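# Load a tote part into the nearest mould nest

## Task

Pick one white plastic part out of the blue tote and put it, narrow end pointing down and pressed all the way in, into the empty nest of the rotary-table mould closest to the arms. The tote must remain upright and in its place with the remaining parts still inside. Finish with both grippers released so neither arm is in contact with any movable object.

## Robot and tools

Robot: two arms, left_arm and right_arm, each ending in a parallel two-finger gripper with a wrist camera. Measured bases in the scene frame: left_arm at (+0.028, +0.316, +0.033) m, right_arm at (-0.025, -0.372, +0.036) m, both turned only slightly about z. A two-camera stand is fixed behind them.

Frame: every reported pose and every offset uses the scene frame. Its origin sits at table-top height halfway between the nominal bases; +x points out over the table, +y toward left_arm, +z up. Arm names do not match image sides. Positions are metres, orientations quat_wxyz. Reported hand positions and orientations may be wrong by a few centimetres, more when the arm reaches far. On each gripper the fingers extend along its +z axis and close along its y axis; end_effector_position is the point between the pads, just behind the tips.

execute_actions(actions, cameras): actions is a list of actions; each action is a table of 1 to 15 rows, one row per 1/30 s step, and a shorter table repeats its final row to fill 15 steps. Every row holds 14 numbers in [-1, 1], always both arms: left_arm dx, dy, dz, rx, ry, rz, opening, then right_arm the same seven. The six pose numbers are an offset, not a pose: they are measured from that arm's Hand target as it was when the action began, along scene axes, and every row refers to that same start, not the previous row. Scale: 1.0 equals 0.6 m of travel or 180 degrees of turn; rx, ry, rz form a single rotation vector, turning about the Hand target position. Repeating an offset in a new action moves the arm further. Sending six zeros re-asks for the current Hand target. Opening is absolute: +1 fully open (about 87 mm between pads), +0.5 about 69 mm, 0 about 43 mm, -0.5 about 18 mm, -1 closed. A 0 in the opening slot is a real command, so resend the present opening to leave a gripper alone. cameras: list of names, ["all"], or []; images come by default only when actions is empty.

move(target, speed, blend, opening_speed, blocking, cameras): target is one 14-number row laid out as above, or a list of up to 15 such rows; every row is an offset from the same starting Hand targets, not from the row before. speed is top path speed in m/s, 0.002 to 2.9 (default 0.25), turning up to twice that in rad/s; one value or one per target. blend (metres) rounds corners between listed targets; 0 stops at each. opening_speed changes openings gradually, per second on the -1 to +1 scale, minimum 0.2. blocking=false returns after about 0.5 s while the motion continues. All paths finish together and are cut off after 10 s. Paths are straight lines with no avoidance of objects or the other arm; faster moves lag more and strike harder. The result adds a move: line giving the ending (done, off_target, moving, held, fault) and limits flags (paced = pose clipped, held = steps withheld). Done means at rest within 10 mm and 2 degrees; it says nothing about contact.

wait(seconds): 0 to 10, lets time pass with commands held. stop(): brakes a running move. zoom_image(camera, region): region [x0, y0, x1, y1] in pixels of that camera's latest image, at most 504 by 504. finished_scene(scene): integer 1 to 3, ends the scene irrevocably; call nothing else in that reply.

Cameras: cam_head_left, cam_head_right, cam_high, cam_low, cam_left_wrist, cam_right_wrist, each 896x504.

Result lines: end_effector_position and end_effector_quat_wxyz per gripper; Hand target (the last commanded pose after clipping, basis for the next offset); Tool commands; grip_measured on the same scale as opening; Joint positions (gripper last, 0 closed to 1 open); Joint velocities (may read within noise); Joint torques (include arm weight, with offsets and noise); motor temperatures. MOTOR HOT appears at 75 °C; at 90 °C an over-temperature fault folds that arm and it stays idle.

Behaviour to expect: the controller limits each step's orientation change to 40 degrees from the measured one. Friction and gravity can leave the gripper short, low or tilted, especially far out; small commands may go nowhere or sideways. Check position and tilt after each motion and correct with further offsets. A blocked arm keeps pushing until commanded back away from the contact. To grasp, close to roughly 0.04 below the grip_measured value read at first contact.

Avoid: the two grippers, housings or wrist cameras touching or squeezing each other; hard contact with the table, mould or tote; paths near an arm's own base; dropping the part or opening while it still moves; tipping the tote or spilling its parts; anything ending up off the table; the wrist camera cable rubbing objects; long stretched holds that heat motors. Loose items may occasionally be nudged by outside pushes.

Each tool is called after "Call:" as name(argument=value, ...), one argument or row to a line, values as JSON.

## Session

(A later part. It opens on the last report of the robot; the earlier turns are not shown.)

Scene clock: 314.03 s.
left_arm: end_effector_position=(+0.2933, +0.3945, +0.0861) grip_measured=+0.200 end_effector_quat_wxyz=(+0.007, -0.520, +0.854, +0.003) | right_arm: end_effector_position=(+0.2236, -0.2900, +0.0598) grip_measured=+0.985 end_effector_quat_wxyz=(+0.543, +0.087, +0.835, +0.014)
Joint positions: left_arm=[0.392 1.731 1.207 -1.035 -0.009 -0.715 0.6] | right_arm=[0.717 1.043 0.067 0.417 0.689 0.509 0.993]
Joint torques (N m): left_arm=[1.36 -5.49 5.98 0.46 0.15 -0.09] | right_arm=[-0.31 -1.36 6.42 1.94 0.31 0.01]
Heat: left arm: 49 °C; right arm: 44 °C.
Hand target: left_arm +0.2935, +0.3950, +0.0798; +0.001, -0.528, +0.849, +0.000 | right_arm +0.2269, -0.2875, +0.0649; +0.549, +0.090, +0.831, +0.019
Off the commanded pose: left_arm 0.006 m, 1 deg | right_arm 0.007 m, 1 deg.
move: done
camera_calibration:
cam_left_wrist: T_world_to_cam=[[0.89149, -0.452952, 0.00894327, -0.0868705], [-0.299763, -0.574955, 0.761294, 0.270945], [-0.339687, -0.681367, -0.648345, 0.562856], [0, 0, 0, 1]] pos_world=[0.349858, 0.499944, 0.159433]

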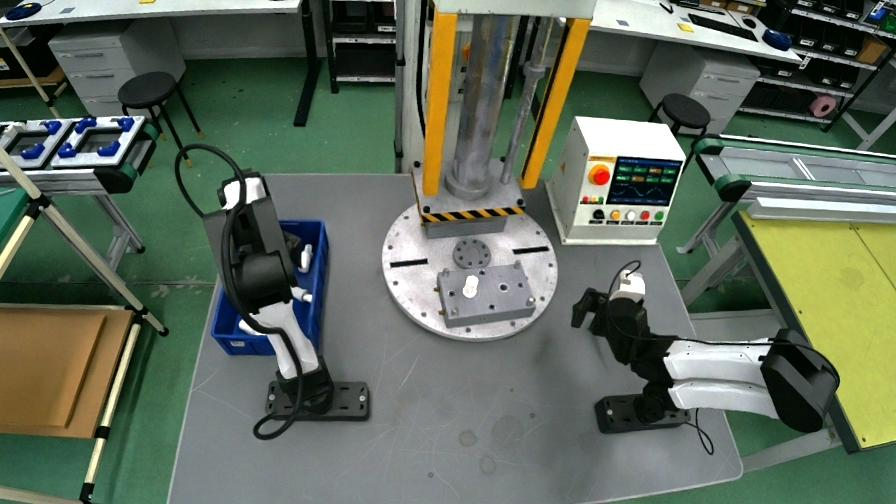

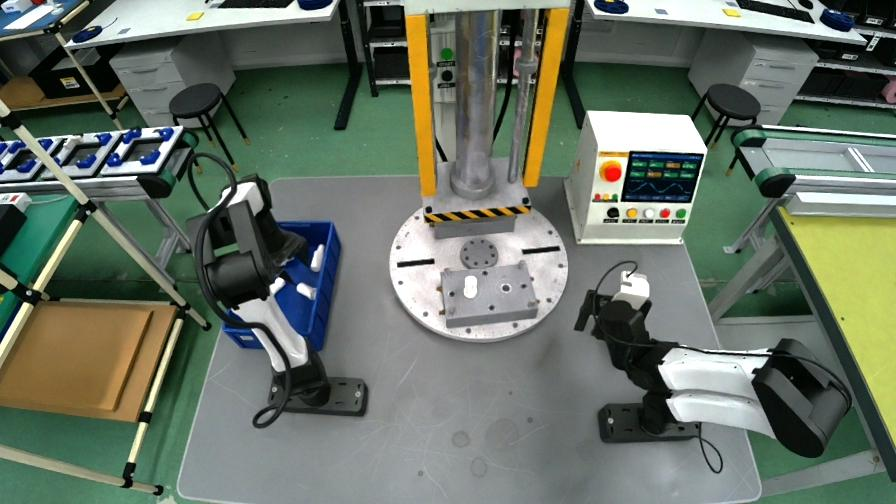

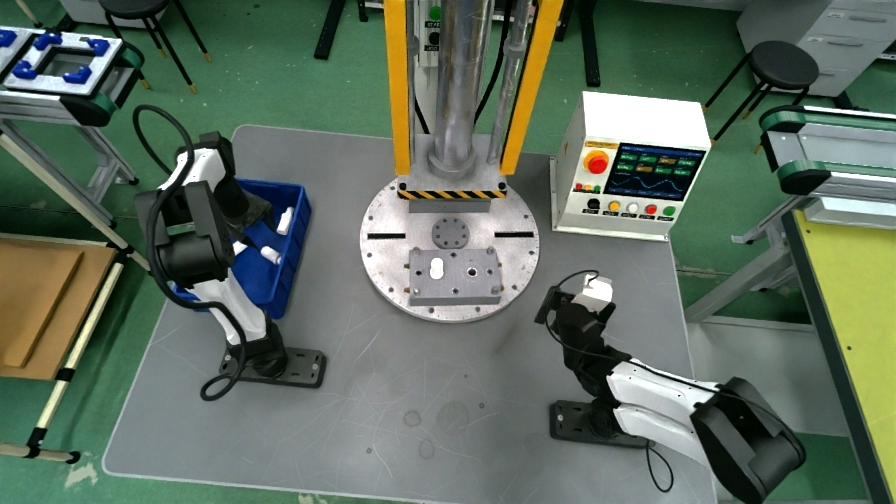

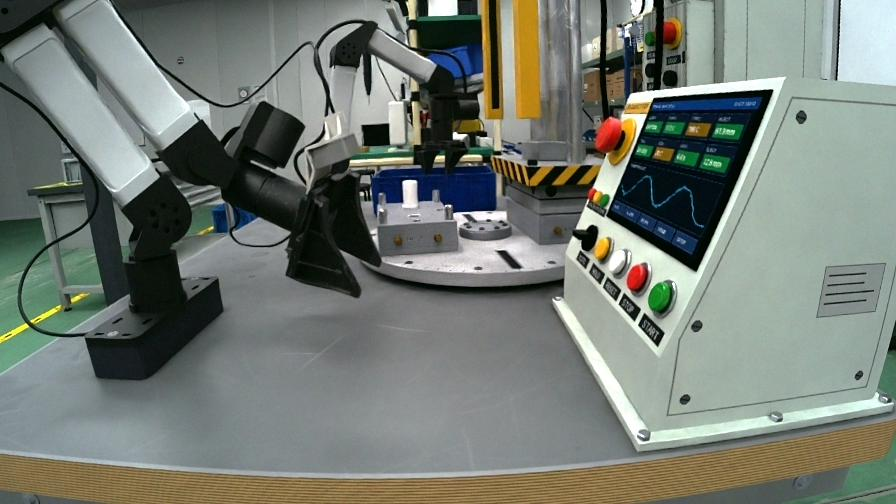

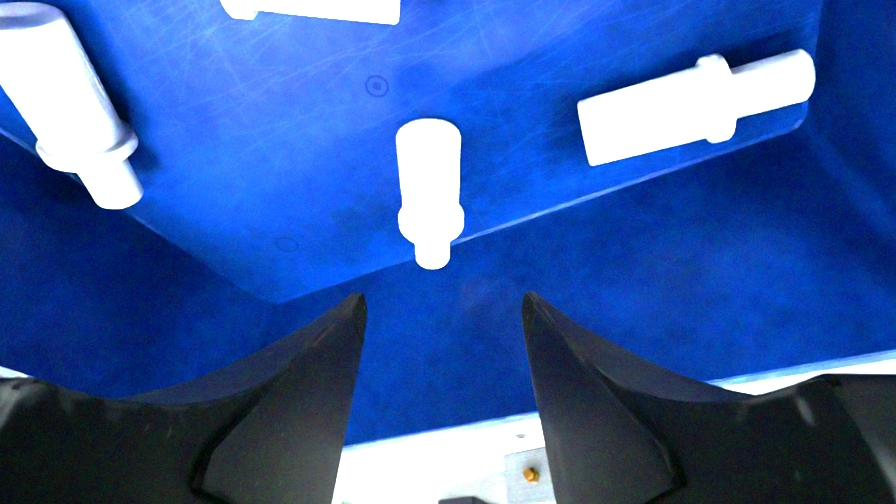

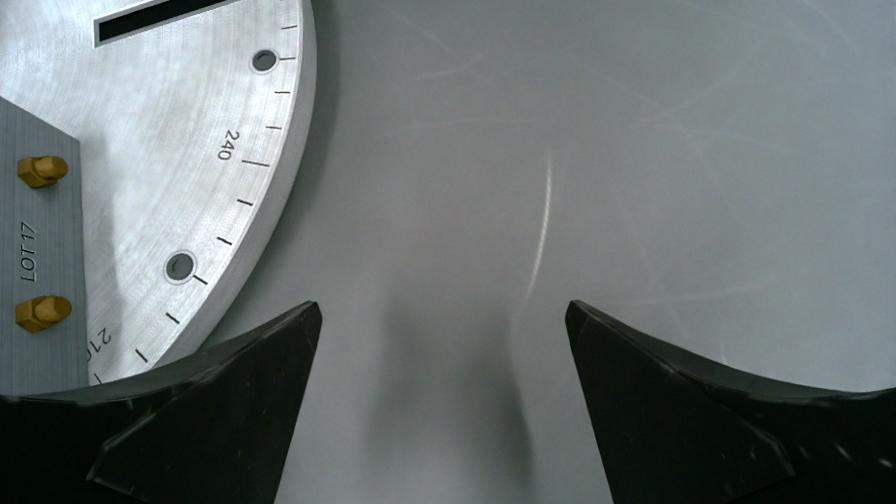

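Call:
move(
  target=[0.002, 0.0138, -0.0963, 0, 0, 0.003, 0.2, 0, 0, 0, 0, 0, 0, 1],
  speed=0.06,
  cameras=["cam_left_wrist", "cam_head_right", "cam_high"],
)

Scene clock: 344.80 s.
left_arm: end_effector_position=(+0.2986, +0.4029, +0.0334) grip_measured=+0.200 end_effector_quat_wxyz=(+0.013, -0.529, +0.849, +0.002) | right_arm: end_effector_position=(+0.2236, -0.2900, +0.0598) grip_measured=+0.985 end_effector_quat_wxyz=(+0.543, +0.087, +0.835, +0.014)
Joint positions: left_arm=[0.413 1.821 1.095 -0.818 -0.009 -0.715 0.6] | right_arm=[0.717 1.043 0.067 0.417 0.689 0.509 0.993]
Joint torques (N m): left_arm=[1.61 -4.86 4.94 0.56 0.15 0.05] | right_arm=[-0.39 -1.48 6.31 1.92 0.31 0.01]
Heat: left arm: 46 °C; right arm: 44 °C.
Hand target: left_arm +0.2947, +0.4032, +0.0221; +0.001, -0.532, +0.847, +0.000 | right_arm +0.2269, -0.2875, +0.0649; +0.549, +0.090, +0.831, +0.019
Off the commanded pose: left_arm 0.012 m, 2 deg | right_arm 0.007 m, 1 deg.
move: off_target (left_arm)
camera_calibration:
cam_left_wrist: T_world_to_cam=[[0.90043, -0.434629, 0.0179775, -0.097726], [-0.297469, -0.585066, 0.75446, 0.321077], [-0.317392, -0.684686, -0.6561, 0.53114], [0, 0, 0, 1]] pos_world=[0.352085, 0.50904, 0.107998]
Images, in order (width x height): cam_head_right 896x504, cam_high 896x504, cam_left_wrist 896x504.

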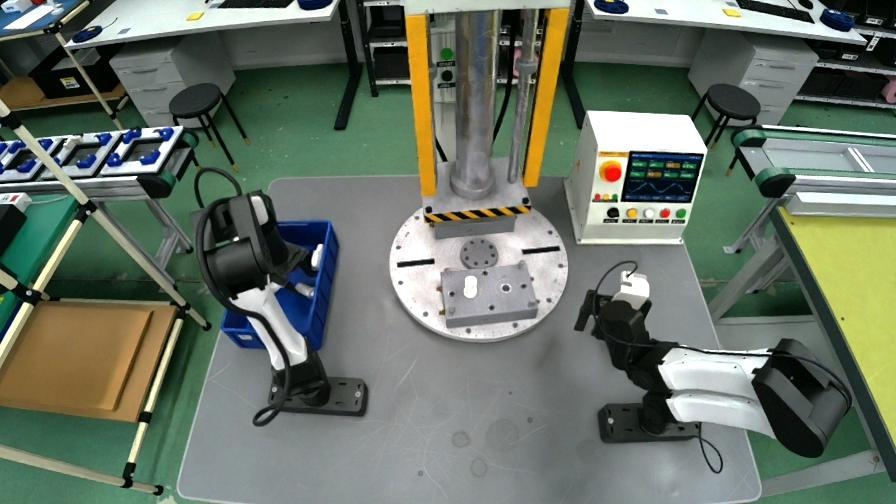

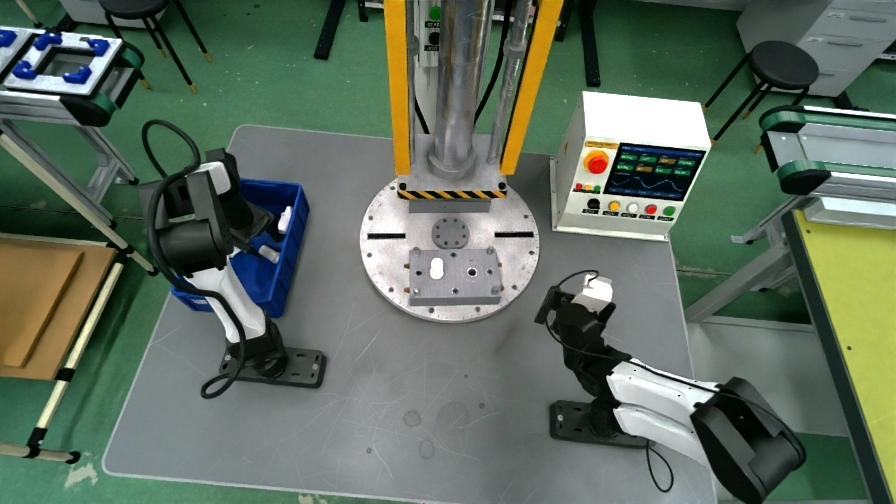

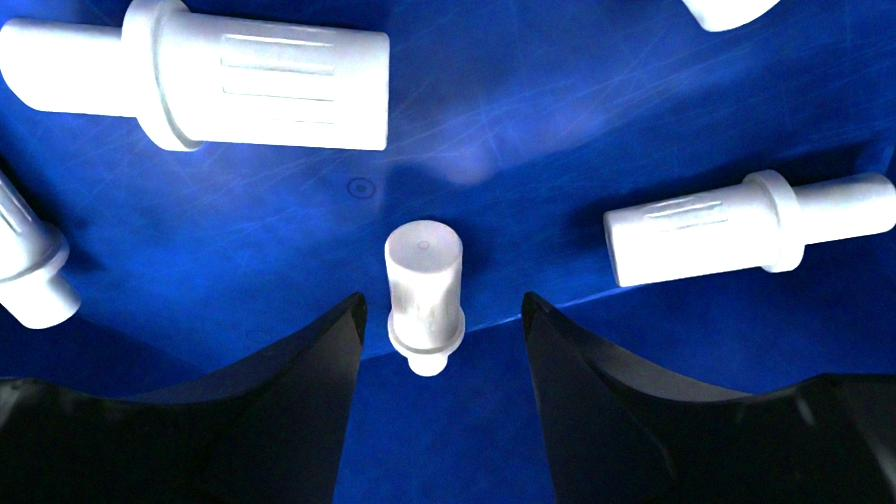

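Call:
wait(
  seconds=0.2,
  cameras=["all"],
)

Call:
zoom_image(
  camera="cam_low",
  region=[280, 40, 520, 240],
)

Call:
zoom_image(
  camera="cam_head_right",
  region=[180, 150, 380, 420],
)

Call:
zoom_image(
  camera="cam_high",
  region=[120, 100, 340, 340],
)

Scene clock: 359.57 s.
left_arm: end_effector_position=(+0.2986, +0.4029, +0.0334) grip_measured=+0.200 end_effector_quat_wxyz=(+0.013, -0.529, +0.849, +0.002) | right_arm: end_effector_position=(+0.2236, -0.2900, +0.0598) grip_measured=+0.985 end_effector_quat_wxyz=(+0.543, +0.087, +0.835, +0.014)
Joint positions: left_arm=[0.413 1.821 1.095 -0.818 -0.009 -0.715 0.6] | right_arm=[0.717 1.043 0.067 0.417 0.689 0.509 0.993]
Joint torques (N m): left_arm=[1.59 -4.86 4.93 0.56 0.15 0.06] | right_arm=[-0.28 -1.35 6.3 1.94 0.31 -0.01]
Motor temperatures (°C): left_arm=[29 37 45 33 27 29 28] | right_arm=[30 38 44 38 27 28 31]
Heat: left arm: 45 °C; right arm: 44 °C.
Hand target: left_arm +0.2947, +0.4032, +0.0221; +0.001, -0.532, +0.847, +0.000 | right_arm +0.2269, -0.2875, +0.0649; +0.549, +0.090, +0.831, +0.019
Tool commands: left_gripper/opening=+0.2 right_gripper/opening=+1.0
Off the commanded pose: left_arm 0.012 m, 2 deg | right_arm 0.007 m, 1 deg.
wait: 0.20 s; at rest from the start
camera_calibration:
cam_left_wrist: T_world_to_cam=[[0.90043, -0.434629, 0.0179775, -0.097726], [-0.297469, -0.585066, 0.75446, 0.321077], [-0.317392, -0.684686, -0.6561, 0.53114], [0, 0, 0, 1]] pos_world=[0.352085, 0.50904, 0.107998]

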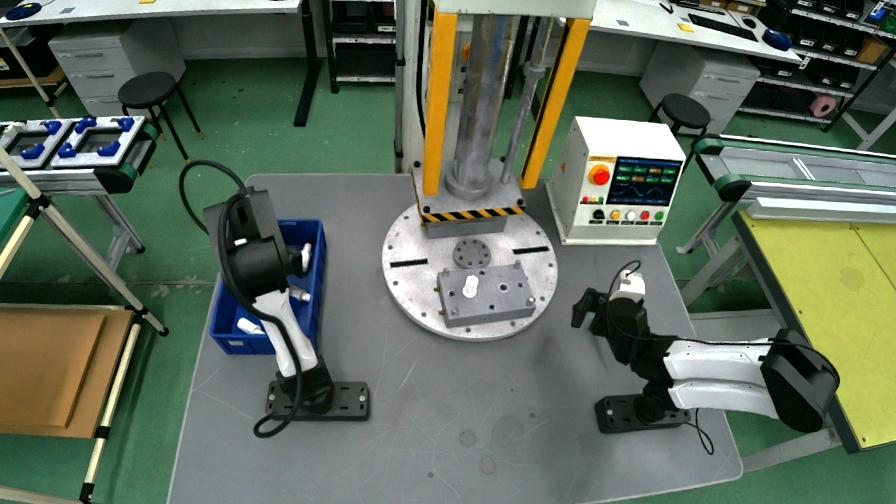

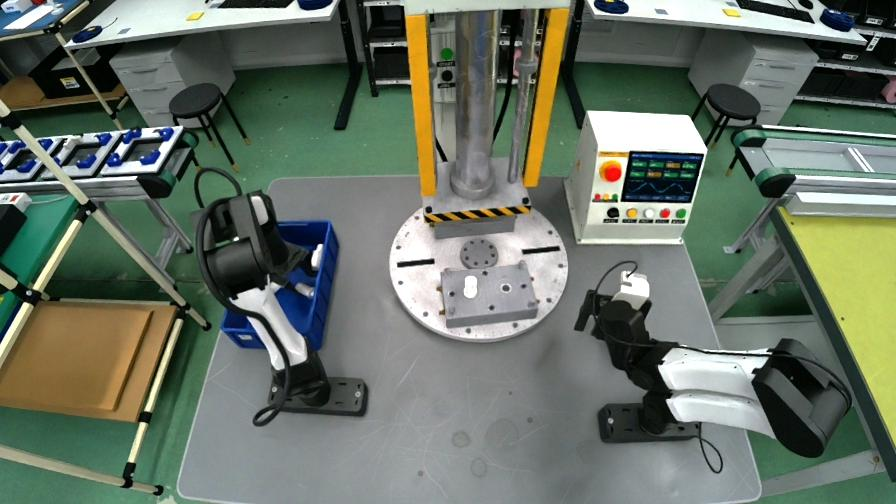

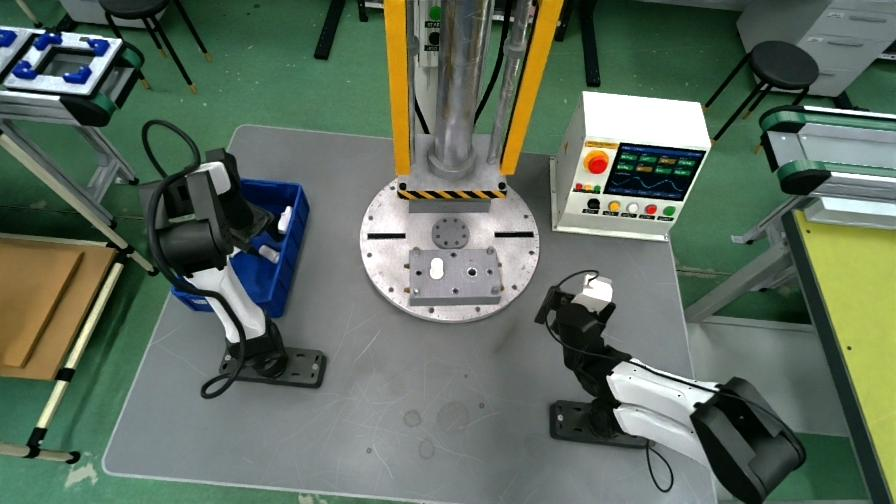

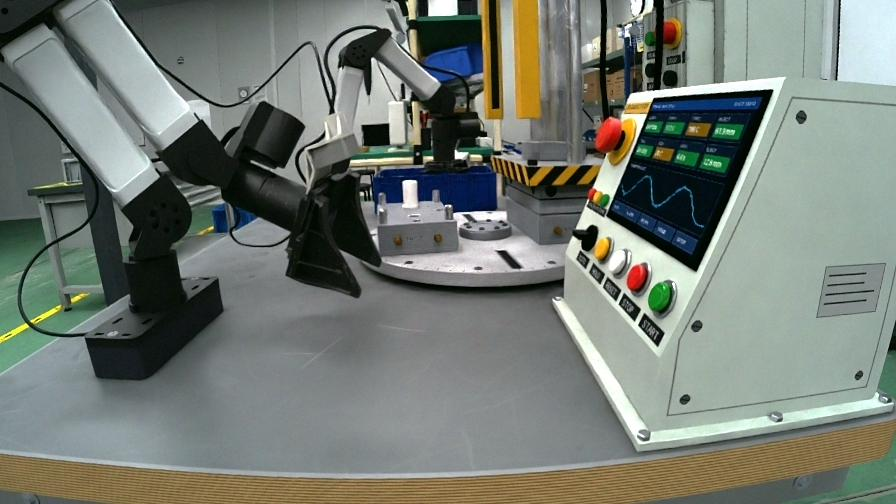

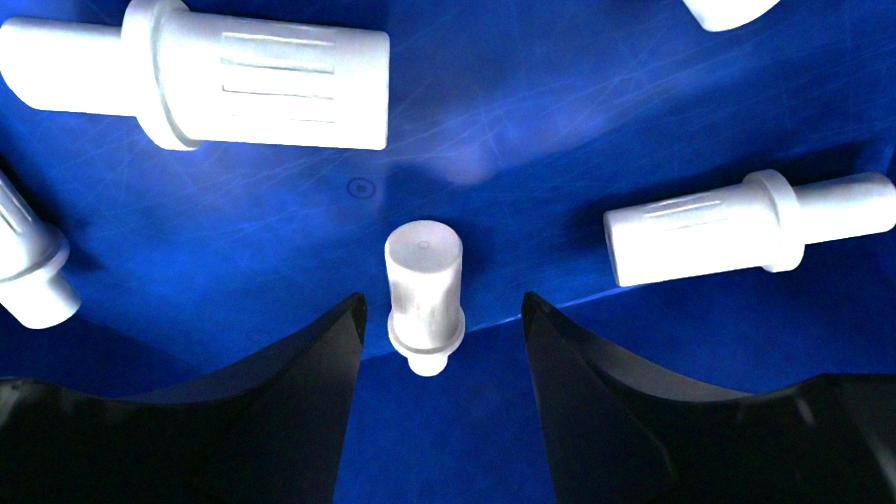

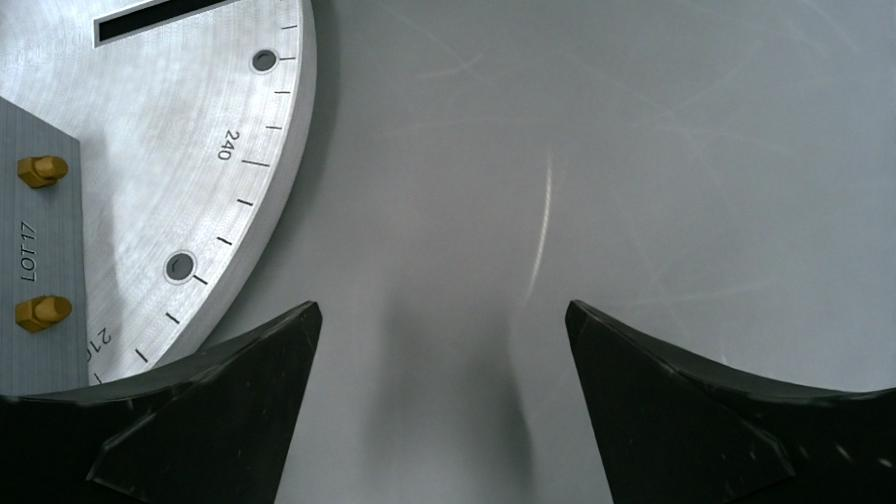

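Scaled by 2.100 from the camera's 896x504 image, which has a finer 1280x720 frame.

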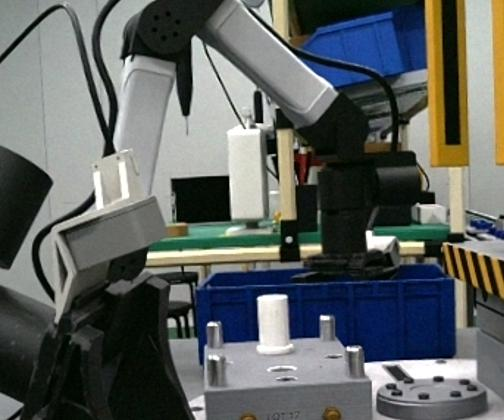

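Scaled by 1.867 from the camera's 896x504 image, which has a finer 1280x720 frame.

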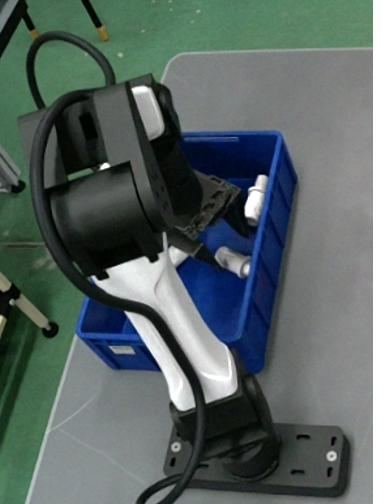

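Scaled by 2.100 from the camera's 896x504 image, which has a finer 1280x720 frame.

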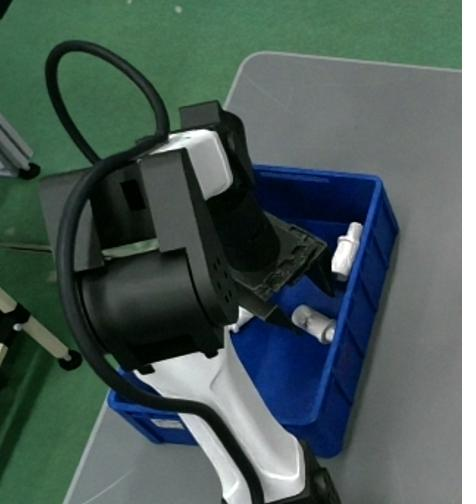

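Call:
move(
  target=[
    [0, 0, 0.125, 0, 0, 0, 0.2, 0, 0, 0, 0, 0, 0, 1],
    [-0.0018, -0.0033, 0.11, 0.0598, -0.0295, -0.003, 0.2, 0, 0, 0, 0, 0, 0, 1],
  ],
  speed=0.08,
  cameras=["all"],
)

Scene clock: 498.37 s.
left_arm: end_effector_position=(+0.2917, +0.3997, +0.0834) grip_measured=+0.200 end_effector_quat_wxyz=(+0.071, -0.523, +0.848, +0.051) | right_arm: end_effector_position=(+0.2236, -0.2900, +0.0598) grip_measured=+0.985 end_effector_quat_wxyz=(+0.543, +0.087, +0.835, +0.014)
Joint positions: left_arm=[0.34 1.631 1.098 -0.922 -0.131 -0.77 0.6] | right_arm=[0.717 1.043 0.067 0.417 0.689 0.509 0.993]
Joint torques (N m): left_arm=[0.16 -8.31 5.9 0.68 -0.2 -0.07] | right_arm=[-0.39 -1.46 6.27 1.92 0.27 0]
Heat: left arm: 43 °C; right arm: 44 °C.
Hand target: left_arm +0.2937, +0.4013, +0.0881; +0.090, -0.525, +0.844, +0.055 | right_arm +0.2269, -0.2875, +0.0649; +0.549, +0.090, +0.831, +0.019
Off the commanded pose: left_arm 0.005 m, 2 deg | right_arm 0.007 m, 1 deg.
move: done
camera_calibration:
cam_left_wrist: T_world_to_cam=[[0.896161, -0.443717, -0.00322513, -0.0871383], [-0.335848, -0.683016, 0.64861, 0.338636], [-0.290002, -0.580176, -0.761114, 0.518495], [0, 0, 0, 1]] pos_world=[0.342185, 0.493447, 0.17471]

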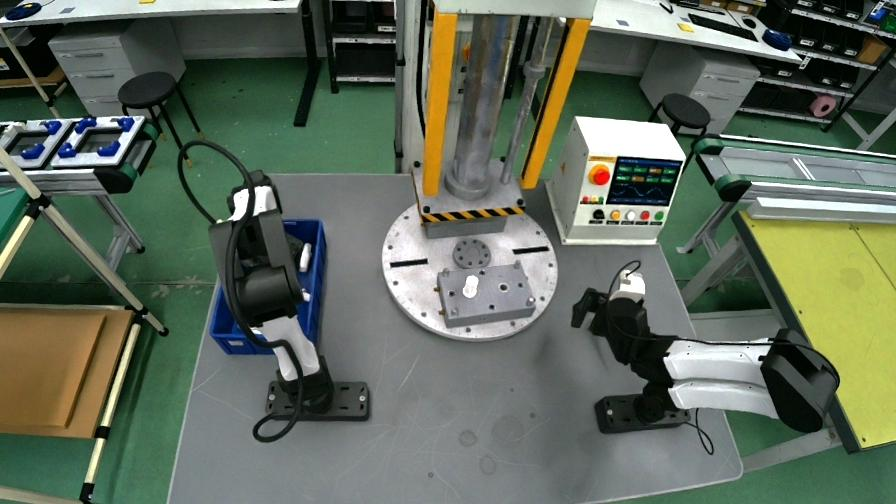

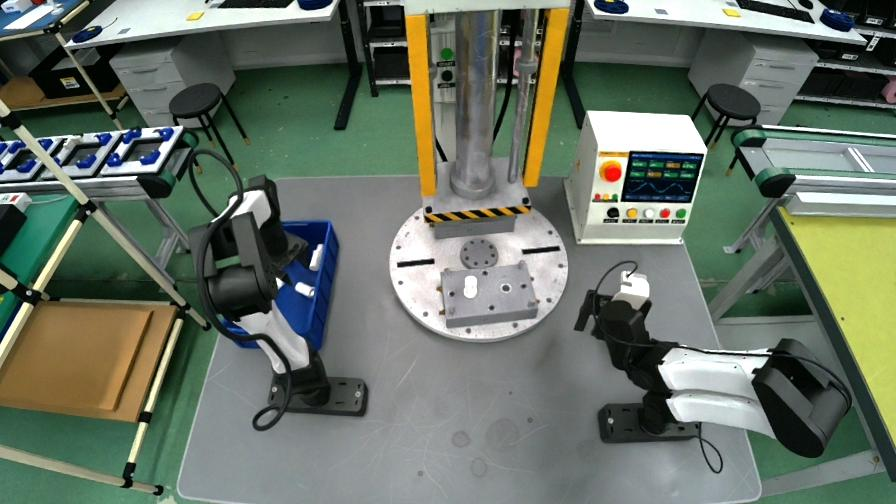

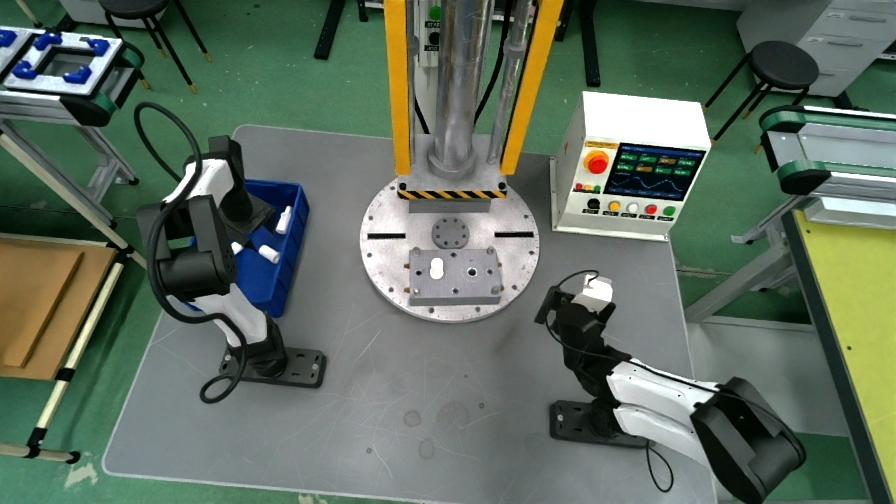

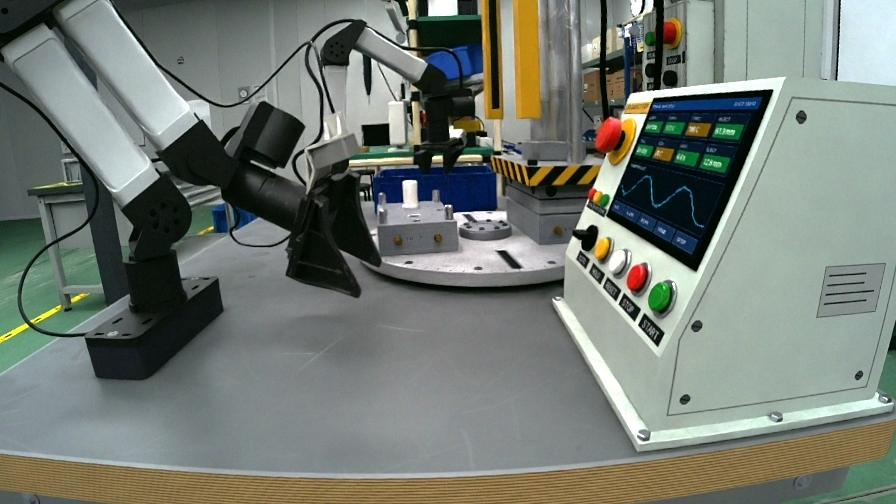

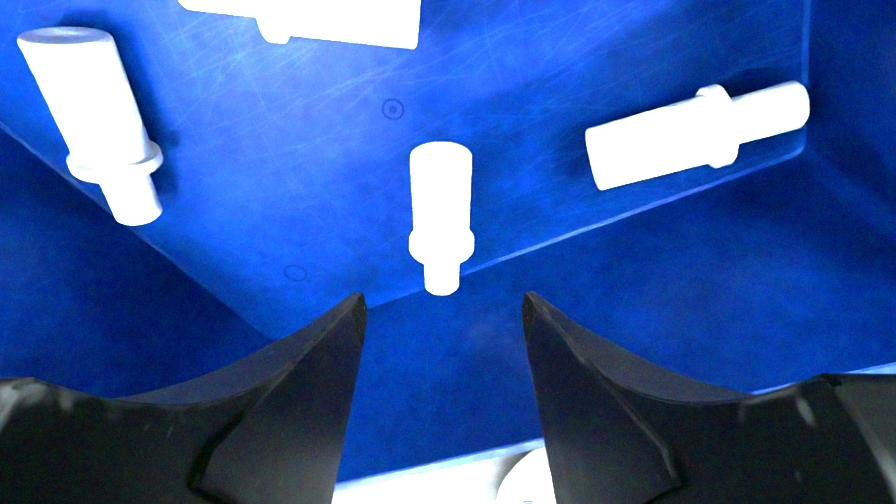

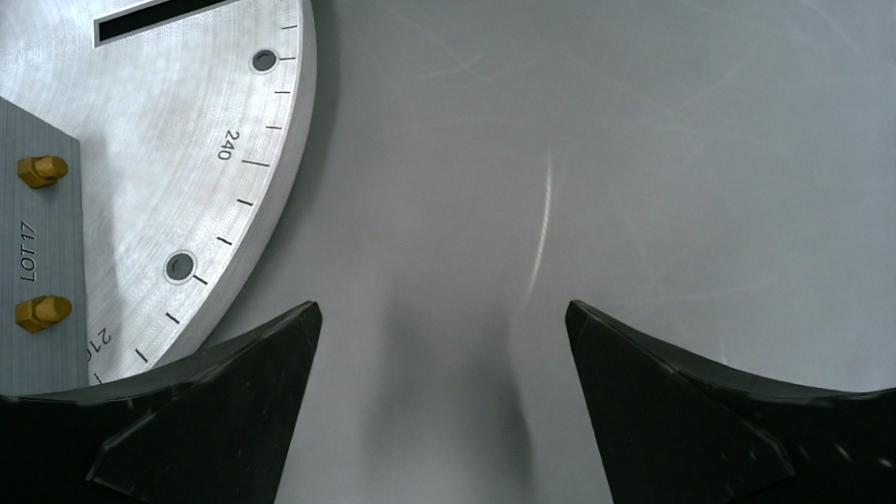

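Call:
zoom_image(
  camera="cam_left_wrist",
  region=[350, 120, 540, 330],
)

Scaled by 2.400 from the camera's 896x504 image, which has a finer 1280x720 frame.

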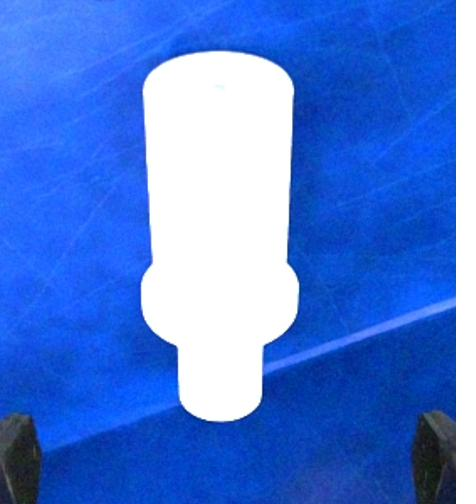

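Call:
move(
  target=[0.003, -0.0005, -0.110, 0, 0, 0, 0.2, 0, 0, 0, 0, 0, 0, 1],
  speed=0.05,
  cameras=["cam_left_wrist", "cam_head_right", "cam_high"],
)

Scene clock: 520.53 s.
left_arm: end_effector_position=(+0.2962, +0.4012, +0.0287) grip_measured=+0.200 end_effector_quat_wxyz=(+0.092, -0.525, +0.845, +0.046) | right_arm: end_effector_position=(+0.2236, -0.2900, +0.0598) grip_measured=+0.985 end_effector_quat_wxyz=(+0.543, +0.087, +0.835, +0.014)
Joint positions: left_arm=[0.34 1.695 0.932 -0.648 -0.131 -0.773 0.6] | right_arm=[0.717 1.043 0.067 0.417 0.689 0.509 0.993]
Joint torques (N m): left_arm=[-0.12 -4.96 5.61 0.78 -0.21 -0.09] | right_arm=[-0.34 -1.31 6.23 1.92 0.29 0.01]
Heat: left arm: 42 °C; right arm: 44 °C.
Hand target: left_arm +0.2954, +0.4009, +0.0221; +0.090, -0.525, +0.844, +0.055 | right_arm +0.2269, -0.2875, +0.0649; +0.549, +0.090, +0.831, +0.019
Off the commanded pose: left_arm 0.007 m, 1 deg | right_arm 0.007 m, 1 deg.
move: done
camera_calibration:
cam_left_wrist: T_world_to_cam=[[0.897207, -0.440761, 0.0273828, -0.0931094], [-0.359516, -0.693003, 0.624896, 0.388317], [-0.256453, -0.570505, -0.780228, 0.465813], [0, 0, 0, 1]] pos_world=[0.342604, 0.493814, 0.123332]
Images, in order (width x height): cam_head_right 896x504, cam_high 896x504, cam_left_wrist 896x504.

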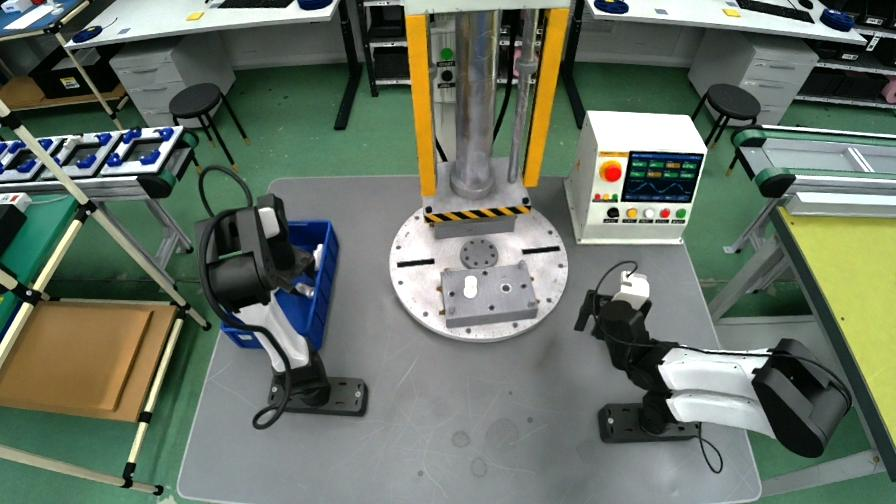

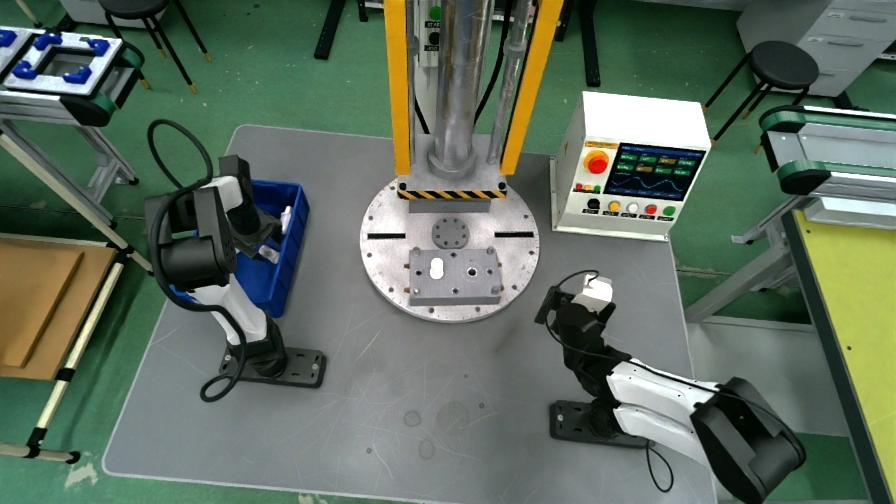

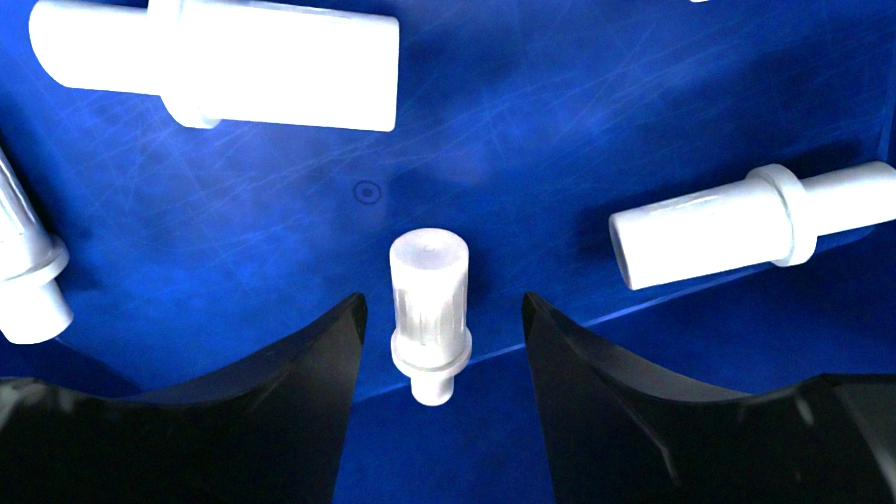

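Call:
move(
  target=[-0.001, 0.001, -0.016, 0, 0, 0, 0.2, 0, 0, 0, 0, 0, 0, 1],
  speed=0.04,
  cameras=["cam_left_wrist"],
)

Scene clock: 532.37 s.
left_arm: end_effector_position=(+0.2965, +0.4013, +0.0195) grip_measured=+0.200 end_effector_quat_wxyz=(+0.093, -0.525, +0.845, +0.046) | right_arm: end_effector_position=(+0.2236, -0.2900, +0.0598) grip_measured=+0.985 end_effector_quat_wxyz=(+0.543, +0.087, +0.835, +0.014)
Joint positions: left_arm=[0.34 1.714 0.911 -0.606 -0.131 -0.773 0.6] | right_arm=[0.717 1.043 0.067 0.417 0.689 0.509 0.993]
Joint torques (N m): left_arm=[0.12 -4.94 5.42 0.78 -0.22 -0.07] | right_arm=[-0.38 -1.5 6.3 1.91 0.27 0.02]
Heat: left arm: 43 °C; right arm: 44 °C.
Hand target: left_arm +0.2949, +0.4015, +0.0125; +0.090, -0.525, +0.844, +0.055 | right_arm +0.2269, -0.2875, +0.0649; +0.549, +0.090, +0.831, +0.019
Off the commanded pose: left_arm 0.007 m, 1 deg | right_arm 0.007 m, 1 deg.
move: done
camera_calibration:
cam_left_wrist: T_world_to_cam=[[0.89713, -0.440826, 0.0288152, -0.0930185], [-0.360724, -0.693337, 0.623829, 0.394816], [-0.255021, -0.57005, -0.78103, 0.458173], [0, 0, 0, 1]] pos_world=[0.342713, 0.493917, 0.114229]
Images, in order (width x height): cam_left_wrist 896x504.

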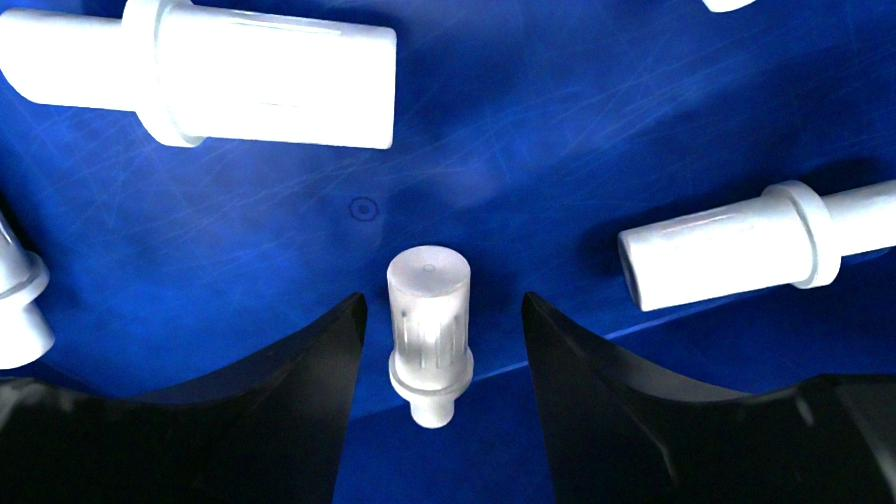

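Call:
move(
  target=[0, 0, -0.006, 0, 0, 0, 0.2, 0, 0, 0, 0, 0, 0, 1],
  speed=0.04,
)

Call:
move(
  target=[0, 0, 0, 0, 0, 0, -0.45, 0, 0, 0, 0, 0, 0, 1],
  speed=0.04,
  opening_speed=0.4,
  cameras=["cam_left_wrist"],
)

Scene clock: 541.57 s.
left_arm: end_effector_position=(+0.2965, +0.4013, +0.0158) grip_measured=+0.200 end_effector_quat_wxyz=(+0.093, -0.525, +0.845, +0.046) | right_arm: end_effector_position=(+0.2236, -0.2900, +0.0598) grip_measured=+0.985 end_effector_quat_wxyz=(+0.543, +0.087, +0.835, +0.014)
Joint positions: left_arm=[0.34 1.722 0.904 -0.591 -0.131 -0.773 0.6] | right_arm=[0.717 1.043 0.067 0.417 0.689 0.509 0.993]
Joint torques (N m): left_arm=[0.09 -4.98 5.39 0.76 -0.21 -0.06] | right_arm=[-0.38 -1.46 6.41 1.92 0.27 0.02]
Heat: left arm: 42 °C; right arm: 44 °C.
Hand target: left_arm +0.2948, +0.4015, +0.0090; +0.090, -0.525, +0.844, +0.055 | right_arm +0.2269, -0.2875, +0.0649; +0.549, +0.090, +0.831, +0.019
Off the commanded pose: left_arm 0.007 m, 1 deg | right_arm 0.007 m, 1 deg.
move: done

Scene clock: 543.40 s.
left_arm: end_effector_position=(+0.2967, +0.4013, +0.0158) grip_measured=-0.344 end_effector_quat_wxyz=(+0.093, -0.525, +0.845, +0.046) | right_arm: end_effector_position=(+0.2236, -0.2900, +0.0598) grip_measured=+0.985 end_effector_quat_wxyz=(+0.543, +0.087, +0.835, +0.014)
Joint positions: left_arm=[0.34 1.722 0.904 -0.59 -0.131 -0.773 0.328] | right_arm=[0.717 1.043 0.067 0.417 0.689 0.509 0.993]
Joint torques (N m): left_arm=[0.1 -4.97 5.37 0.77 -0.21 -0.06] | right_arm=[-0.34 -1.42 6.3 1.93 0.29 0.02]
Heat: left arm: 42 °C; right arm: 44 °C.
Hand target: left_arm +0.2949, +0.4015, +0.0090; +0.090, -0.525, +0.844, +0.055 | right_arm +0.2269, -0.2875, +0.0649; +0.549, +0.090, +0.831, +0.019
Off the commanded pose: left_arm 0.007 m, 1 deg | right_arm 0.007 m, 1 deg.
move: done
camera_calibration:
cam_left_wrist: T_world_to_cam=[[0.897113, -0.440848, 0.0290074, -0.0930096], [-0.360902, -0.693389, 0.623667, 0.397205], [-0.254829, -0.569969, -0.781152, 0.455295], [0, 0, 0, 1]] pos_world=[0.342815, 0.493918, 0.110629]
Images, in order (width x height): cam_left_wrist 896x504.

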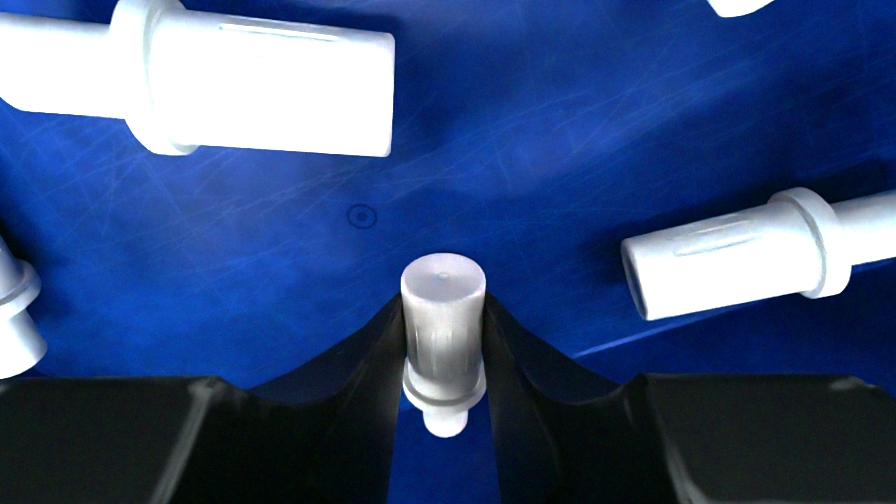

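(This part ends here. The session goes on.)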